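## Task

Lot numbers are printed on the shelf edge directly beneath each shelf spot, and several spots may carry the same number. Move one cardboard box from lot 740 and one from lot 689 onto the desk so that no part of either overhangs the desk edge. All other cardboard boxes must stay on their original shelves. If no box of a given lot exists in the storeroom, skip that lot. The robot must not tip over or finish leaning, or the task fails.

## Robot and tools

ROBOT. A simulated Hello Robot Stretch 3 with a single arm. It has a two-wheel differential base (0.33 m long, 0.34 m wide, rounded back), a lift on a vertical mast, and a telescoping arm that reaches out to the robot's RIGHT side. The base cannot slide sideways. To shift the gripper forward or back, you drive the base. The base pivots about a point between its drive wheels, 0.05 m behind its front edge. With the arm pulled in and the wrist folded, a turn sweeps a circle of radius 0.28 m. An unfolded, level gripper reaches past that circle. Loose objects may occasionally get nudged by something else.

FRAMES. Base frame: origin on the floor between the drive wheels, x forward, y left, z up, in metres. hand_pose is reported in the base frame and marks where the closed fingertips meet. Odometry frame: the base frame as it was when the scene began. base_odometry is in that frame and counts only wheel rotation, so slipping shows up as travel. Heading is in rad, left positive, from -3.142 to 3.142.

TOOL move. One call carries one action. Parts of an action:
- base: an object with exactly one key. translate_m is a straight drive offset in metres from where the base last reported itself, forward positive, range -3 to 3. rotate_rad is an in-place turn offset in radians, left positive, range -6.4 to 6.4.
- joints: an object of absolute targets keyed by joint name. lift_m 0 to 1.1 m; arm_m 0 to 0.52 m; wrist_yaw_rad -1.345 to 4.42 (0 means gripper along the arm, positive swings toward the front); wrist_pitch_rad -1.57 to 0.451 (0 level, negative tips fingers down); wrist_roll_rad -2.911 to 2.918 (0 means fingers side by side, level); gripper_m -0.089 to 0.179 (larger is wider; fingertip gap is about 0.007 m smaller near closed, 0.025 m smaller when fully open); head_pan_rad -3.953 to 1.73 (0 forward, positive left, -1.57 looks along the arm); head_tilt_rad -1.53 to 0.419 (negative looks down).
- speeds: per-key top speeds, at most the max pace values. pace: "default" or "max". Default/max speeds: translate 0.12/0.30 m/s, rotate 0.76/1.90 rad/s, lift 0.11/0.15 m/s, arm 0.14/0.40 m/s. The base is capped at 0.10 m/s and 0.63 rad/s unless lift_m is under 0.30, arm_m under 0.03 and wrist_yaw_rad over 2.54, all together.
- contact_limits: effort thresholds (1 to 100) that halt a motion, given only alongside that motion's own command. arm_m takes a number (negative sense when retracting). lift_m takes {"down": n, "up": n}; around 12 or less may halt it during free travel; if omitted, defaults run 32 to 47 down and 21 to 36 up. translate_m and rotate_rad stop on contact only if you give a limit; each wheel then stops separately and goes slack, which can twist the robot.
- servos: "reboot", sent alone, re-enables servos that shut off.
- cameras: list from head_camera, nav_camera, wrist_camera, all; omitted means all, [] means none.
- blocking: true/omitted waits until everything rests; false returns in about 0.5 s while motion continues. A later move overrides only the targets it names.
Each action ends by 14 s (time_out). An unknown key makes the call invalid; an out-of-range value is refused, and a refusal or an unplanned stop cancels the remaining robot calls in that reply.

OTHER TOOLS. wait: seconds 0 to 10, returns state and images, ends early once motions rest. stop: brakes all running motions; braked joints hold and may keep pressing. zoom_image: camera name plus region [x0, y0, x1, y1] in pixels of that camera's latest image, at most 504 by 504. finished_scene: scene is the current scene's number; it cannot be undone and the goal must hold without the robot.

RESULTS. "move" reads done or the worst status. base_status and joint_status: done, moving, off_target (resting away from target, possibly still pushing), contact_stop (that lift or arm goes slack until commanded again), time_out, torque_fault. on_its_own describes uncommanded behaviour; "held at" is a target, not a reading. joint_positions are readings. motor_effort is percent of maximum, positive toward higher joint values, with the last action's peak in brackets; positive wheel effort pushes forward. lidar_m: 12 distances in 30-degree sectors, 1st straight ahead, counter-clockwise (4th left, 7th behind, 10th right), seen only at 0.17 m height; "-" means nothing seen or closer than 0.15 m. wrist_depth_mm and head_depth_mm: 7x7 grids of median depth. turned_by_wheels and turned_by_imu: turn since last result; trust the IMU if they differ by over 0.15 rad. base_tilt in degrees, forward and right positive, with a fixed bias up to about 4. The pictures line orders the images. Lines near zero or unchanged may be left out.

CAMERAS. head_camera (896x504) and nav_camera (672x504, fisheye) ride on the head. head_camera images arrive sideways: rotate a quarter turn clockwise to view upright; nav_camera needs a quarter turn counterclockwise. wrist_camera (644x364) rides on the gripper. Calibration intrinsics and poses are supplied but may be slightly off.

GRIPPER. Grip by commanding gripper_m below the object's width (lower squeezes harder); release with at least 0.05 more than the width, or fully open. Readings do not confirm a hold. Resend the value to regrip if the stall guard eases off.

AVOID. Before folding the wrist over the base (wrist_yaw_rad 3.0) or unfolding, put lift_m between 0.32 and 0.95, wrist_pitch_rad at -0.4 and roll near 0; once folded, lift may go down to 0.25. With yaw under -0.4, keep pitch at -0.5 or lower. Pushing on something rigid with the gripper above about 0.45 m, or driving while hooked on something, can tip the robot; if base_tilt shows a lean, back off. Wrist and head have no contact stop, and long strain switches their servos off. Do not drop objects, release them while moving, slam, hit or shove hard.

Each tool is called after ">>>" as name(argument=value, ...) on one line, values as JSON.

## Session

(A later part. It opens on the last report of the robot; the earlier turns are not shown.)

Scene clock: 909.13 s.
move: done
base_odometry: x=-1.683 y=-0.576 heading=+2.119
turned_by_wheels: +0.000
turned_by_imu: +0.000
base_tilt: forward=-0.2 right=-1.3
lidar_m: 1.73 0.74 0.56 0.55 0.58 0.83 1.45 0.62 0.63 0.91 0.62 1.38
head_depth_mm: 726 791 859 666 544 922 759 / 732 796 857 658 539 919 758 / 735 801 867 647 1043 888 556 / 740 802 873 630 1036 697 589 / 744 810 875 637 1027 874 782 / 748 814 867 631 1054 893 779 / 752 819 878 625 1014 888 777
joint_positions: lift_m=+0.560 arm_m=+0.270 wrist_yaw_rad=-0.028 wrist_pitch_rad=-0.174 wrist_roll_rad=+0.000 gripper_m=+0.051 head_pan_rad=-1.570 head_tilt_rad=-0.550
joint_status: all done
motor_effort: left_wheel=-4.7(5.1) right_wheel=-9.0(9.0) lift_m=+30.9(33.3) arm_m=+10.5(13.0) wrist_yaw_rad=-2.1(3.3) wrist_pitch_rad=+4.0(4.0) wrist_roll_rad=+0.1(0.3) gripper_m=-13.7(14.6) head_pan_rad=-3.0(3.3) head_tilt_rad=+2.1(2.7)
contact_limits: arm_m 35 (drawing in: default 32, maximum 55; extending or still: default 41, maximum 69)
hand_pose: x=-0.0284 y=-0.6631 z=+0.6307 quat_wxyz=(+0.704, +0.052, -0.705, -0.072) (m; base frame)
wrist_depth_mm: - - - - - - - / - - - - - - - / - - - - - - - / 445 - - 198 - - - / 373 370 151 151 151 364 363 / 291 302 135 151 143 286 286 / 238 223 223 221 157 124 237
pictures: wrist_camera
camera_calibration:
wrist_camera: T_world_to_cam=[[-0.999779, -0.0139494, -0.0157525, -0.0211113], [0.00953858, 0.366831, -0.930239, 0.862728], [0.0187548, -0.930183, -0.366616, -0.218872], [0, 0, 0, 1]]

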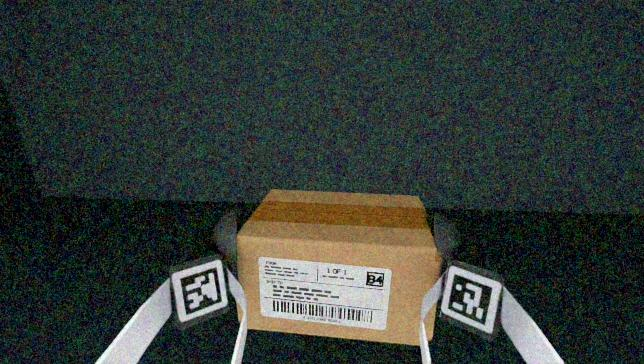

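>>> move(joints={"arm_m": 0.0}, cameras=[])

>>> move(joints={"wrist_yaw_rad": 1.5, "lift_m": 0.88, "head_pan_rad": 0.0, "head_tilt_rad": -0.3}, cameras=["wrist_camera", "nav_camera"])

>>> move(base={"translate_m": 1.35}, cameras=["nav_camera"])

Scene clock: 933.63 s.
move: done
turned_by_wheels: +0.000
turned_by_imu: +0.000
joint_status: all done
motor_effort: left_wheel=-4.9(5.3) right_wheel=-7.9(9.3) lift_m=+24.5(31.8) arm_m=-13.1(15.5) wrist_yaw_rad=-1.5(3.7) wrist_pitch_rad=+4.0(4.1) wrist_roll_rad=+0.1(0.3) gripper_m=-14.0(14.5) head_pan_rad=-2.1(3.2) head_tilt_rad=+2.1(2.5)
pictures: none

Scene clock: 937.37 s.
move: done
turned_by_wheels: +0.000
turned_by_imu: +0.000
joint_status: all done
motor_effort: left_wheel=-4.5(5.2) right_wheel=-8.6(9.1) lift_m=+30.1(33.7) arm_m=-8.4(13.1) wrist_yaw_rad=+2.2(5.5) wrist_pitch_rad=+4.2(4.2) wrist_roll_rad=+0.0(0.3) gripper_m=-13.5(14.6) head_pan_rad=-2.7(5.6) head_tilt_rad=-3.3(7.9)
pictures: nav_camera (sideways), wrist_camera
camera_calibration:
nav_camera: T_world_to_cam=[[0.269404, 0.0172533, 0.962873, -1.21185], [0.0151263, -0.999792, 0.0136827, 0.0322687], [0.962908, 0.0108785, -0.269609, 0.298257], [0, 0, 0, 1]]
wrist_camera: T_world_to_cam=[[-0.0316423, -0.999375, -0.0157773, -0.13499], [-0.366565, 0.0262887, -0.930021, 1.00375], [0.929854, -0.0236446, -0.367168, 0.301034], [0, 0, 0, 1]]

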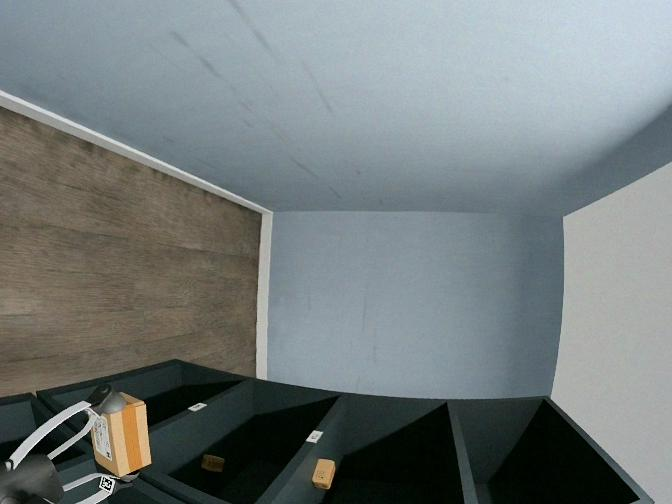

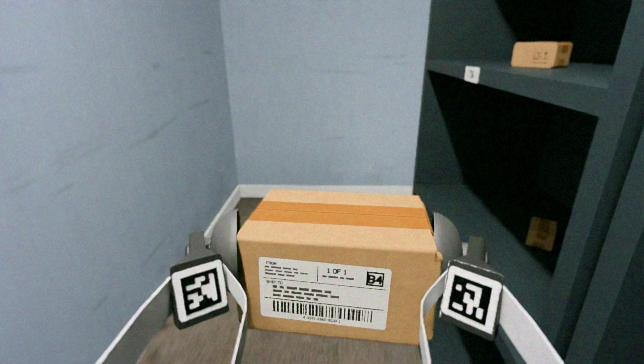

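Scene clock: 951.97 s.
move: time_out
base_odometry: x=-2.385 y=+0.576 heading=+2.119
turned_by_wheels: +0.000
turned_by_imu: +0.000
base_tilt: forward=-0.2 right=-1.2
lidar_m: 1.07 0.62 0.48 0.47 0.49 0.71 1.84 0.98 1.02 0.54 1.43 1.09
head_depth_mm: 897 938 982 1034 1086 1148 1221 / 902 946 988 1040 1094 1150 1225 / 907 946 992 1048 1106 1165 1240 / 909 953 997 1050 1109 1165 1235 / 913 957 1000 1052 1111 1182 1246 / 919 958 1004 1056 1123 1187 1255 / 925 967 1017 1070 1120 1184 1237
base_status: translate_m time_out (by the wheels' count: +1.3491 of +1.3500)
joint_positions: lift_m=+0.880 arm_m=+0.001 wrist_yaw_rad=+1.497 wrist_pitch_rad=-0.174 wrist_roll_rad=+0.000 gripper_m=+0.051 head_pan_rad=+0.000 head_tilt_rad=-0.300
motor_effort: left_wheel=-0.2(11.8) right_wheel=-1.1(11.3) lift_m=+25.6(30.5) arm_m=+8.5(9.0) wrist_yaw_rad=+1.3(3.6) wrist_pitch_rad=+4.0(4.2) wrist_roll_rad=-0.2(0.3) gripper_m=-13.6(14.7) head_pan_rad=-3.3(4.0) head_tilt_rad=-3.0(4.3)
hand_pose: x=+0.2261 y=-0.1639 z=+0.9505 quat_wxyz=(+0.558, +0.524, -0.474, +0.434) (m; base frame)
wrist_depth_mm: - - - - - - - / - - - - - - - / - - - - - - - / - - - - - - - / - - 151 151 151 - - / - - 135 151 144 - - / - - - - - - -
pictures: nav_camera (sideways)
camera_calibration:
nav_camera: T_world_to_cam=[[0.270202, 0.0170387, 0.962653, -1.21157], [0.0143408, -0.999804, 0.013671, 0.0322887], [0.962697, 0.0101113, -0.270393, 0.299278], [0, 0, 0, 1]]

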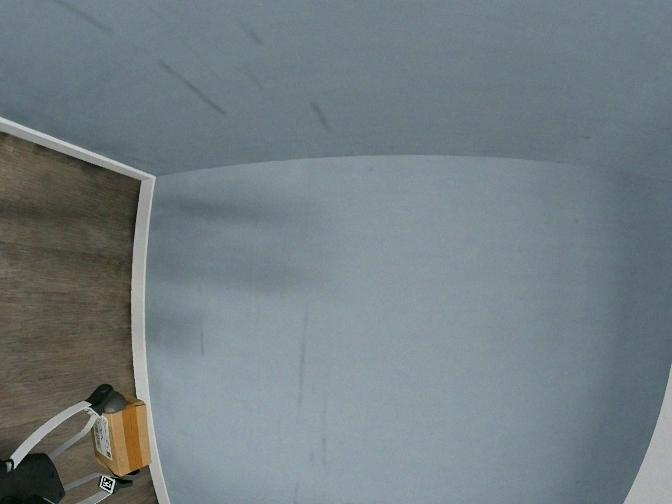

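>>> move(base={"translate_m": 0.55}, cameras=[])

>>> move(base={"rotate_rad": -1.58}, cameras=["nav_camera"])

>>> move(base={"translate_m": 1.3}, cameras=["nav_camera"])

Scene clock: 971.10 s.
move: done
turned_by_wheels: +0.000
turned_by_imu: +0.000
base_status: done
motor_effort: left_wheel=+2.9(11.7) right_wheel=+7.2(11.1) lift_m=+26.7(27.4) arm_m=+13.0(13.4) wrist_yaw_rad=+2.3(3.6) wrist_pitch_rad=+4.2(4.2) wrist_roll_rad=-0.1(0.3) gripper_m=-14.1(14.5) head_pan_rad=-2.8(3.8) head_tilt_rad=-2.7(4.0)
pictures: none

Scene clock: 974.70 s.
move: done
turned_by_wheels: -1.580
turned_by_imu: -1.555
base_status: done
motor_effort: left_wheel=+7.6(11.7) right_wheel=-10.1(13.6) lift_m=+27.2(27.6) arm_m=+3.4(13.3) wrist_yaw_rad=+2.2(3.3) wrist_pitch_rad=+4.1(4.2) wrist_roll_rad=-0.1(0.3) gripper_m=-14.0(14.5) head_pan_rad=-2.7(3.7) head_tilt_rad=-2.7(3.8)
pictures: nav_camera (sideways)
camera_calibration:
nav_camera: T_world_to_cam=[[0.27023, 0.0170385, 0.962645, -1.21156], [0.0143407, -0.999804, 0.0136706, 0.0322893], [0.962689, 0.0101108, -0.270421, 0.299315], [0, 0, 0, 1]]

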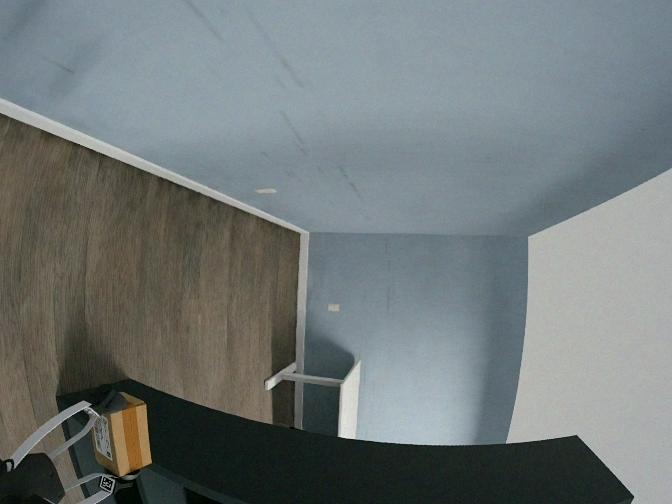

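Scene clock: 988.83 s.
move: done
base_odometry: x=-1.556 y=+1.712 heading=+0.539
turned_by_wheels: +0.000
turned_by_imu: +0.000
base_tilt: forward=-0.3 right=-1.2
lidar_m: 1.35 0.58 0.45 0.44 0.46 0.67 1.72 0.77 0.64 1.36 2.27 1.84
head_depth_mm: 1731 1810 1890 1983 2083 2040 1552 / 1740 1811 1902 1995 2097 2037 1554 / 1737 1835 1911 2018 2132 2028 1546 / 1753 1830 1916 2022 2138 1989 1552 / 1750 1833 1949 2038 2139 1982 1527 / 1445 1476 1532 1587 1647 1693 1477 / 1047 1067 1092 1119 1143 1177 1215
base_status: done
joint_positions: lift_m=+0.880 arm_m=+0.001 wrist_yaw_rad=+1.497 wrist_pitch_rad=-0.174 wrist_roll_rad=+0.000 gripper_m=+0.051 head_pan_rad=+0.000 head_tilt_rad=-0.300
motor_effort: left_wheel=+4.8(13.0) right_wheel=+4.8(10.3) lift_m=+28.9(29.6) arm_m=-11.0(13.9) wrist_yaw_rad=+1.8(3.6) wrist_pitch_rad=+4.1(4.2) wrist_roll_rad=+0.3(0.4) gripper_m=-14.4(14.6) head_pan_rad=-3.0(3.7) head_tilt_rad=-2.3(3.5)
hand_pose: x=+0.2261 y=-0.1638 z=+0.9505 quat_wxyz=(+0.558, +0.525, -0.474, +0.434) (m; base frame)
wrist_depth_mm: - - - - - - - / - - - - - - - / - - - - - - - / - - - - - - - / - - 151 151 151 - - / - - 135 151 144 - - / - - - - - - -
pictures: nav_camera (sideways)
camera_calibration:
nav_camera: T_world_to_cam=[[0.27023, 0.0170386, 0.962645, -1.21156], [0.0143409, -0.999804, 0.0136706, 0.0322893], [0.962689, 0.010111, -0.270421, 0.299315], [0, 0, 0, 1]]

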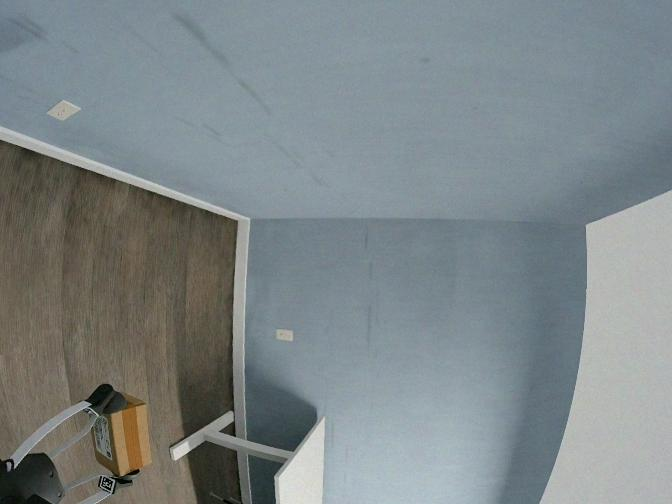

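>>> move(base={"translate_m": 0.62}, cameras=[])

>>> move(base={"rotate_rad": 1.59}, joints={"head_pan_rad": -1.57, "head_tilt_rad": -0.5}, cameras=[])

>>> move(base={"translate_m": -1.3}, cameras=["nav_camera", "head_camera"])

Scene clock: 1016.47 s.
move: done
turned_by_wheels: +0.000
turned_by_imu: +0.000
base_status: done
motor_effort: left_wheel=+4.2(10.7) right_wheel=+5.5(10.3) lift_m=+29.7(30.7) arm_m=-9.3(11.4) wrist_yaw_rad=+0.9(3.6) wrist_pitch_rad=+4.0(4.2) wrist_roll_rad=-0.2(0.3) gripper_m=-14.1(14.6) head_pan_rad=-2.6(3.6) head_tilt_rad=-2.1(3.2)
pictures: none

Scene clock: 1020.10 s.
move: done
turned_by_wheels: +1.590
turned_by_imu: +1.565
base_status: done
joint_status: all done
motor_effort: left_wheel=-8.5(13.2) right_wheel=+9.2(12.3) lift_m=+30.3(31.2) arm_m=-12.9(13.9) wrist_yaw_rad=+0.8(3.0) wrist_pitch_rad=+4.1(4.2) wrist_roll_rad=+0.2(0.4) gripper_m=-13.7(14.4) head_pan_rad=+3.3(5.0) head_tilt_rad=+4.9(7.4)
pictures: none

Scene clock: 1034.23 s.
move: done
base_odometry: x=-0.336 y=+0.928 heading=+2.129
turned_by_wheels: +0.000
turned_by_imu: -0.001
base_tilt: forward=-0.3 right=-1.3
lidar_m: 1.68 1.79 0.98 0.96 1.02 1.48 2.59 1.33 0.88 0.88 1.40 1.72
head_depth_mm: 1074 1156 1248 1328 956 734 1362 / 1085 1173 1269 1336 950 729 1383 / 1090 1171 1274 1342 942 745 1390 / 1093 1186 1287 1329 935 743 1335 / 1097 1189 1303 1314 927 739 1268 / 1112 1196 1311 1366 919 737 1257 / 1122 1209 1310 1451 952 735 1284
base_status: done
joint_positions: lift_m=+0.880 arm_m=+0.001 wrist_yaw_rad=+1.497 wrist_pitch_rad=-0.174 wrist_roll_rad=+0.000 gripper_m=+0.051 head_pan_rad=-1.570 head_tilt_rad=-0.500
motor_effort: left_wheel=-4.0(12.4) right_wheel=-8.1(11.9) lift_m=+30.8(31.8) arm_m=-5.9(13.5) wrist_yaw_rad=+1.6(3.7) wrist_pitch_rad=+4.0(4.2) wrist_roll_rad=-0.2(0.4) gripper_m=-14.0(14.8) head_pan_rad=+3.6(4.2) head_tilt_rad=+4.3(5.2)
hand_pose: x=+0.2261 y=-0.1638 z=+0.9505 quat_wxyz=(+0.558, +0.525, -0.474, +0.434) (m; base frame)
wrist_depth_mm: - - - - - - - / - - - - - - - / - - - - - - - / - - - - - - - / - - 151 151 151 - - / - - 135 151 143 - - / - - - - - - -
pictures: head_camera (sideways), nav_camera (sideways)
camera_calibration:
head_camera: T_world_to_cam=[[-0.0466302, 0.432287, -0.900529, 1.18757], [0.997506, -0.0276742, -0.0649364, 0.0780699], [-0.0529926, -0.901311, -0.429919, 0.515424], [0, 0, 0, 1]]
nav_camera: T_world_to_cam=[[0.0174081, -0.456028, 0.889795, -1.11493], [-0.99979, -0.0175838, 0.0105482, 0.0425436], [0.0108357, -0.889792, -0.456238, 0.54694], [0, 0, 0, 1]]

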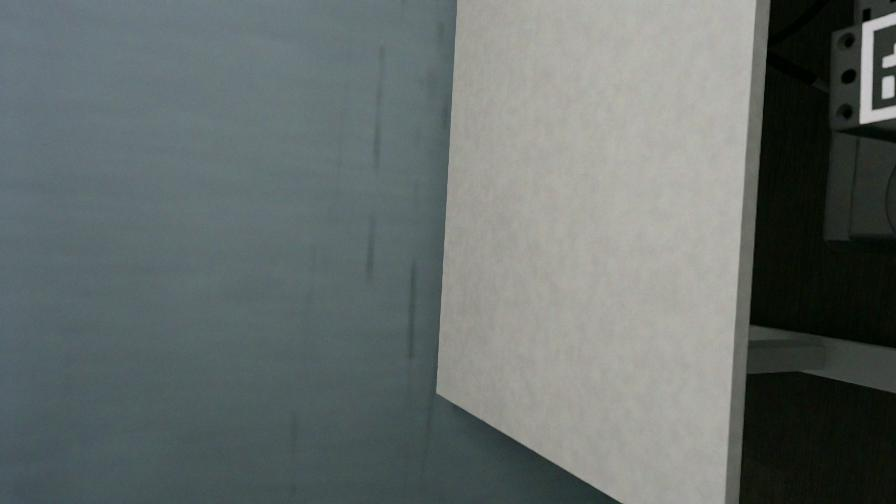

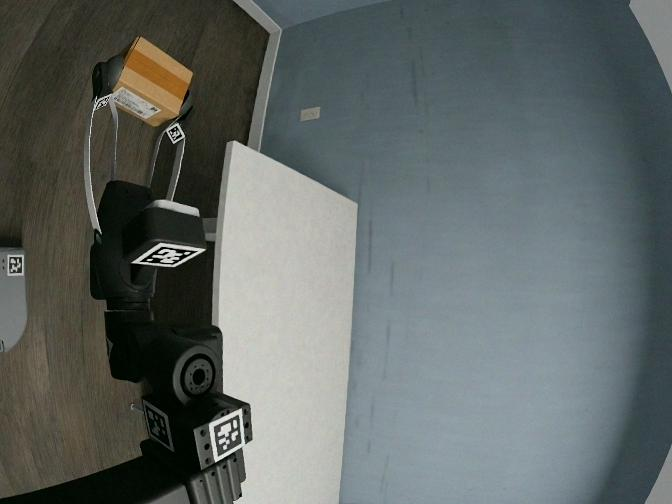

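>>> move(joints={"wrist_yaw_rad": 0.0}, cameras=[])

>>> move(joints={"arm_m": 0.36}, cameras=[])

>>> move(joints={"lift_m": 0.70}, contact_limits={"lift_m": {"down": 20}}, cameras=["wrist_camera", "head_camera"])

>>> move(joints={"lift_m": 0.676}, speeds={"lift_m": 0.03}, contact_limits={"lift_m": {"down": 12}}, cameras=["wrist_camera"])

Scene clock: 1053.77 s.
move: done
turned_by_wheels: +0.000
turned_by_imu: +0.000
joint_status: all done
motor_effort: left_wheel=-4.1(4.9) right_wheel=-7.1(8.3) lift_m=+30.5(30.8) arm_m=-3.5(4.7) wrist_yaw_rad=-1.8(6.9) wrist_pitch_rad=+4.1(4.2) wrist_roll_rad=+0.0(0.3) gripper_m=-14.4(14.6) head_pan_rad=+3.0(3.9) head_tilt_rad=+4.4(4.9)
pictures: none

Scene clock: 1057.63 s.
move: done
turned_by_wheels: +0.000
turned_by_imu: +0.000
joint_status: all done
motor_effort: left_wheel=-4.2(5.1) right_wheel=-7.5(8.6) lift_m=+29.7(30.6) arm_m=+12.4(15.3) wrist_yaw_rad=-2.6(5.2) wrist_pitch_rad=+4.1(4.2) wrist_roll_rad=+0.0(0.3) gripper_m=-14.2(14.4) head_pan_rad=+3.1(4.0) head_tilt_rad=+2.8(4.8)
pictures: none

Scene clock: 1060.10 s.
move: done
turned_by_wheels: +0.000
turned_by_imu: +0.000
joint_status: all done
motor_effort: left_wheel=-3.8(5.0) right_wheel=-7.7(8.2) lift_m=+24.4(26.8) arm_m=+9.4(12.9) wrist_yaw_rad=-3.0(4.5) wrist_pitch_rad=+4.0(4.2) wrist_roll_rad=+0.2(0.3) gripper_m=-13.7(14.6) head_pan_rad=+3.4(3.9) head_tilt_rad=+3.9(4.4)
contact_limits: lift_m down 20 (down: maximum 72; up: maximum 65)
pictures: head_camera (sideways), wrist_camera
camera_calibration:
head_camera: T_world_to_cam=[[-0.0466301, 0.432175, -0.900583, 1.18764], [0.997506, -0.0276823, -0.0649328, 0.0780653], [-0.0529926, -0.901365, -0.429806, 0.515278], [0, 0, 0, 1]]
wrist_camera: T_world_to_cam=[[-0.998864, -0.0449735, -0.0157785, -0.0357857], [-0.00185699, 0.367528, -0.93001, 1.02589], [0.0476248, -0.928924, -0.367194, -0.249524], [0, 0, 0, 1]]

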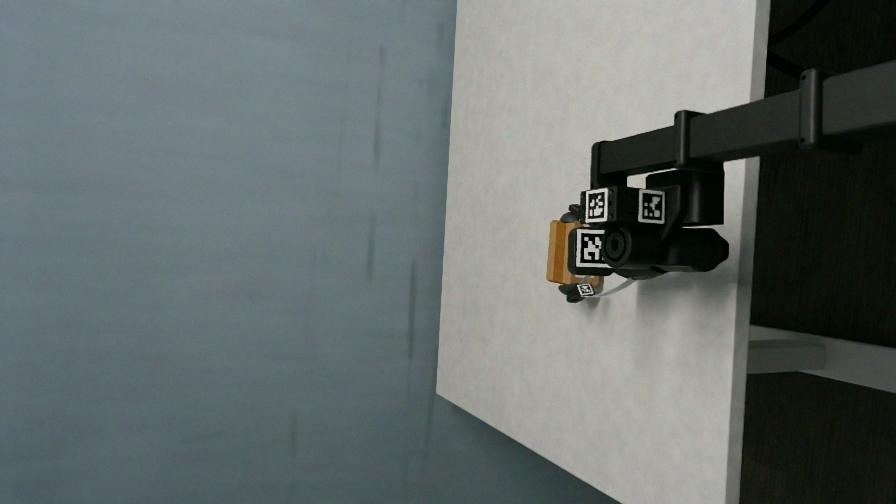

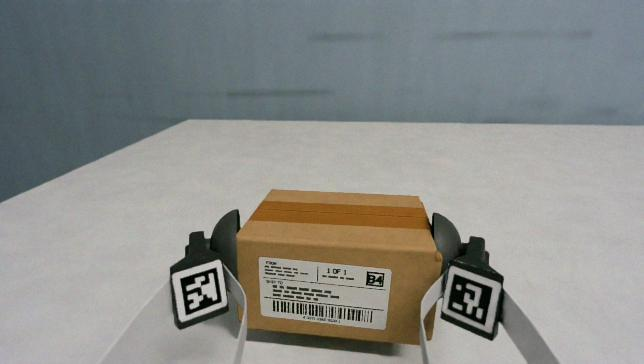

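Scene clock: 1061.33 s.
move: done
base_odometry: x=-0.336 y=+0.928 heading=+2.129
turned_by_wheels: +0.000
turned_by_imu: +0.000
base_tilt: forward=-0.2 right=-1.3
lidar_m: 1.68 1.79 0.98 0.96 1.02 1.48 2.59 1.33 0.87 0.88 1.40 1.71
head_depth_mm: 1076 1159 1256 1326 954 733 1290 / 1083 1169 1268 1337 950 707 407 / 1085 1170 1278 1342 940 570 1274 / 1094 1183 1287 1333 856 600 1303 / 1107 1189 1303 1319 924 739 1269 / 1110 1196 1300 1373 922 735 1257 / 1114 1210 1322 1446 954 732 1291
joint_positions: lift_m=+0.676 arm_m=+0.360 wrist_yaw_rad=+0.003 wrist_pitch_rad=-0.139 wrist_roll_rad=+0.000 gripper_m=+0.051 head_pan_rad=-1.570 head_tilt_rad=-0.500
joint_status: all done
motor_effort: left_wheel=-4.4(4.7) right_wheel=-8.0(8.1) lift_m=+20.2(26.8) arm_m=+7.2(9.7) wrist_yaw_rad=-3.2(4.6) wrist_pitch_rad=-2.6(4.1) wrist_roll_rad=+0.1(0.3) gripper_m=-13.8(14.5) head_pan_rad=+3.5(3.7) head_tilt_rad=+3.0(4.0)
contact_limits: lift_m down 12 (down: maximum 72; up: maximum 65)
hand_pose: x=-0.0207 y=-0.7554 z=+0.7554 quat_wxyz=(+0.706, +0.050, -0.705, -0.048) (m; base frame)
wrist_depth_mm: - - - - - - - / - - - - - - - / - - - - - - - / - - - 182 - - - / - - 150 150 149 - - / - - 135 151 143 - - / - - 128 158 152 106 -
pictures: wrist_camera
camera_calibration:
wrist_camera: T_world_to_cam=[[-0.998862, -0.0455203, -0.014264, -0.0376744], [-0.00176029, 0.333987, -0.942576, 0.996876], [0.0476703, -0.941478, -0.333687, -0.291974], [0, 0, 0, 1]]

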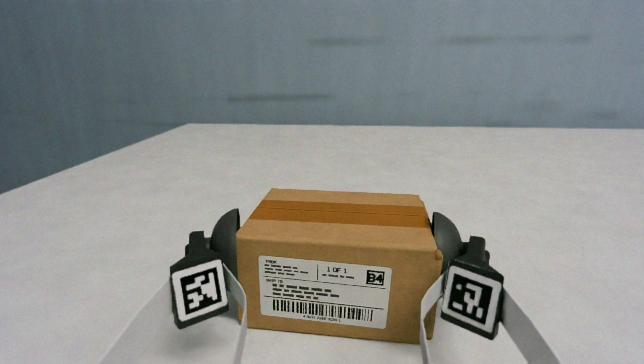

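>>> move(joints={"lift_m": 0.681}, cameras=[])

>>> move(joints={"gripper_m": 0.179}, cameras=["wrist_camera"])

>>> move(joints={"arm_m": 0.02}, cameras=["wrist_camera"])

>>> move(joints={"wrist_yaw_rad": 3.0, "wrist_pitch_rad": -0.4, "gripper_m": 0.04, "head_pan_rad": -1.8, "head_tilt_rad": -0.5}, cameras=["head_camera", "nav_camera"])

Scene clock: 1070.13 s.
move: done
turned_by_wheels: +0.000
turned_by_imu: +0.000
joint_status: all done
motor_effort: left_wheel=-4.0(4.7) right_wheel=-7.7(8.2) lift_m=+29.4(30.8) arm_m=+2.7(3.8) wrist_yaw_rad=-2.3(3.5) wrist_pitch_rad=+0.3(2.6) wrist_roll_rad=-0.1(0.3) gripper_m=-14.6(14.6) head_pan_rad=+3.7(4.0) head_tilt_rad=+2.8(3.7)
pictures: none

Scene clock: 1071.93 s.
move: done
turned_by_wheels: +0.000
turned_by_imu: +0.000
joint_status: all done
motor_effort: left_wheel=-4.0(4.8) right_wheel=-7.7(8.2) lift_m=+29.3(30.4) arm_m=-0.4(2.0) wrist_yaw_rad=-2.6(3.9) wrist_pitch_rad=+2.1(2.3) wrist_roll_rad=+0.2(0.3) gripper_m=+0.8(82.5) head_pan_rad=+3.2(4.2) head_tilt_rad=+3.2(3.8)
pictures: wrist_camera
camera_calibration:
wrist_camera: T_world_to_cam=[[-0.998892, -0.0444983, -0.0153457, -0.036201], [-0.00160092, 0.357947, -0.933741, 1.00645], [0.0470428, -0.932681, -0.357621, -0.266258], [0, 0, 0, 1]]

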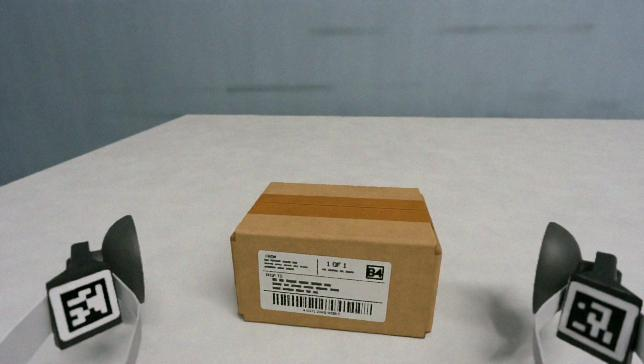

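Scene clock: 1075.63 s.
move: done
turned_by_wheels: +0.000
turned_by_imu: +0.000
joint_status: all done
motor_effort: left_wheel=-4.1(4.9) right_wheel=-8.1(8.6) lift_m=+27.8(29.8) arm_m=-12.3(15.4) wrist_yaw_rad=-2.0(4.7) wrist_pitch_rad=+2.3(2.4) wrist_roll_rad=-0.1(0.3) gripper_m=+0.5(1.2) head_pan_rad=+3.5(3.8) head_tilt_rad=+2.4(3.7)
pictures: wrist_camera
camera_calibration:
wrist_camera: T_world_to_cam=[[-0.998892, -0.0444862, -0.0153769, -0.0210437], [-0.00160214, 0.358635, -0.933477, 0.884641], [0.0470415, -0.932417, -0.358308, 0.0514669], [0, 0, 0, 1]]

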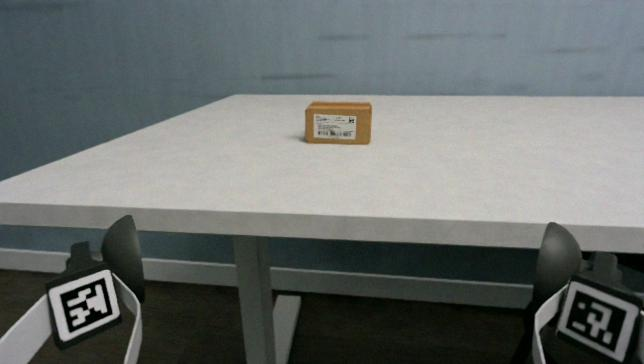

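Scene clock: 1078.10 s.
move: done
base_odometry: x=-0.336 y=+0.928 heading=+2.129
turned_by_wheels: +0.000
turned_by_imu: +0.000
base_tilt: forward=-0.3 right=-1.3
lidar_m: 1.68 1.79 0.98 0.96 1.02 1.48 2.59 1.33 0.88 0.88 1.41 1.72
head_depth_mm: 1163 1261 1385 1372 956 817 1263 / 1149 1237 1356 1368 949 783 1316 / 1126 1222 1330 1347 940 775 1316 / 1105 1196 1303 1336 935 745 1300 / 1088 1169 1277 1326 928 740 1304 / 1068 1151 1256 1304 853 714 1292 / 1052 1137 1233 1291 917 708 1200
joint_positions: lift_m=+0.681 arm_m=+0.020 wrist_yaw_rad=+2.997 wrist_pitch_rad=-0.412 wrist_roll_rad=+0.000 gripper_m=+0.040 head_pan_rad=-1.800 head_tilt_rad=-0.500
joint_status: all done
motor_effort: left_wheel=-4.3(4.9) right_wheel=-7.3(8.1) lift_m=+26.6(28.1) arm_m=-8.8(13.1) wrist_yaw_rad=+1.8(4.6) wrist_pitch_rad=+2.0(3.6) wrist_roll_rad=+0.0(0.3) gripper_m=+0.4(83.6) head_pan_rad=-3.2(4.7) head_tilt_rad=+1.8(3.7)
hand_pose: x=+0.0112 y=+0.0578 z=+0.6950 quat_wxyz=(+0.195, +0.700, +0.095, +0.680) (m; base frame)
wrist_depth_mm: - 155 916 - - - - / - 167 - - - - - / - 187 - - - - - / - - 229 - - - - / - - 225 - - - - / - - 125 953 129 989 984 / 878 882 294 847 827 853 848
pictures: head_camera (sideways), nav_camera (sideways)
camera_calibration:
head_camera: T_world_to_cam=[[0.053124, 0.431425, -0.900583, 1.18703], [0.964927, -0.254362, -0.0649328, 0.0782641], [-0.257088, -0.865547, -0.429806, 0.516523], [0, 0, 0, 1]]
nav_camera: T_world_to_cam=[[-0.0869892, -0.44788, 0.889852, -1.11437], [-0.97747, 0.21081, 0.0105503, 0.0424048], [-0.192315, -0.868886, -0.456128, 0.548035], [0, 0, 0, 1]]

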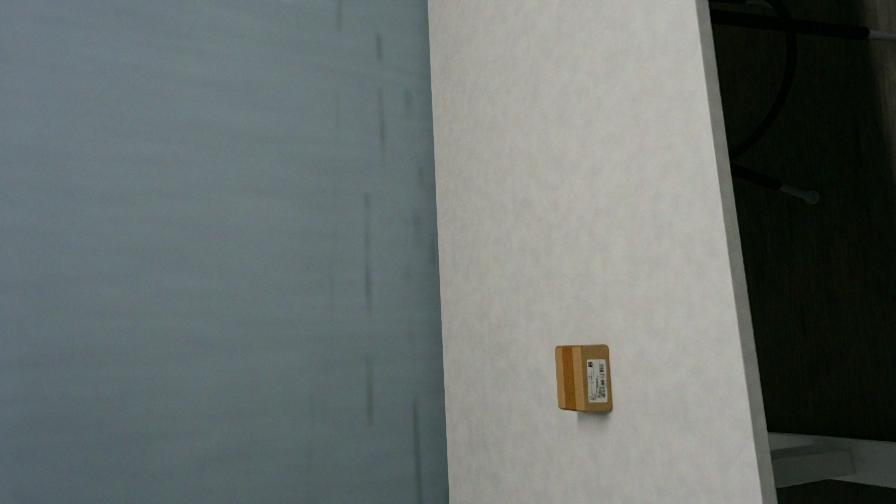

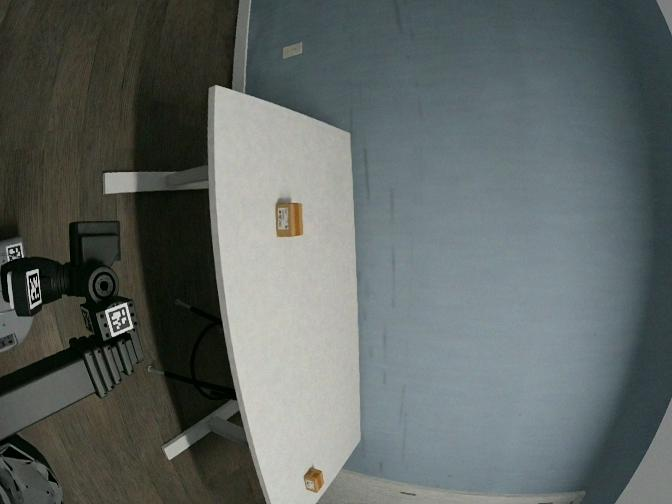

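>>> finished_scene(scene=1)

The scene is finished: the task was done.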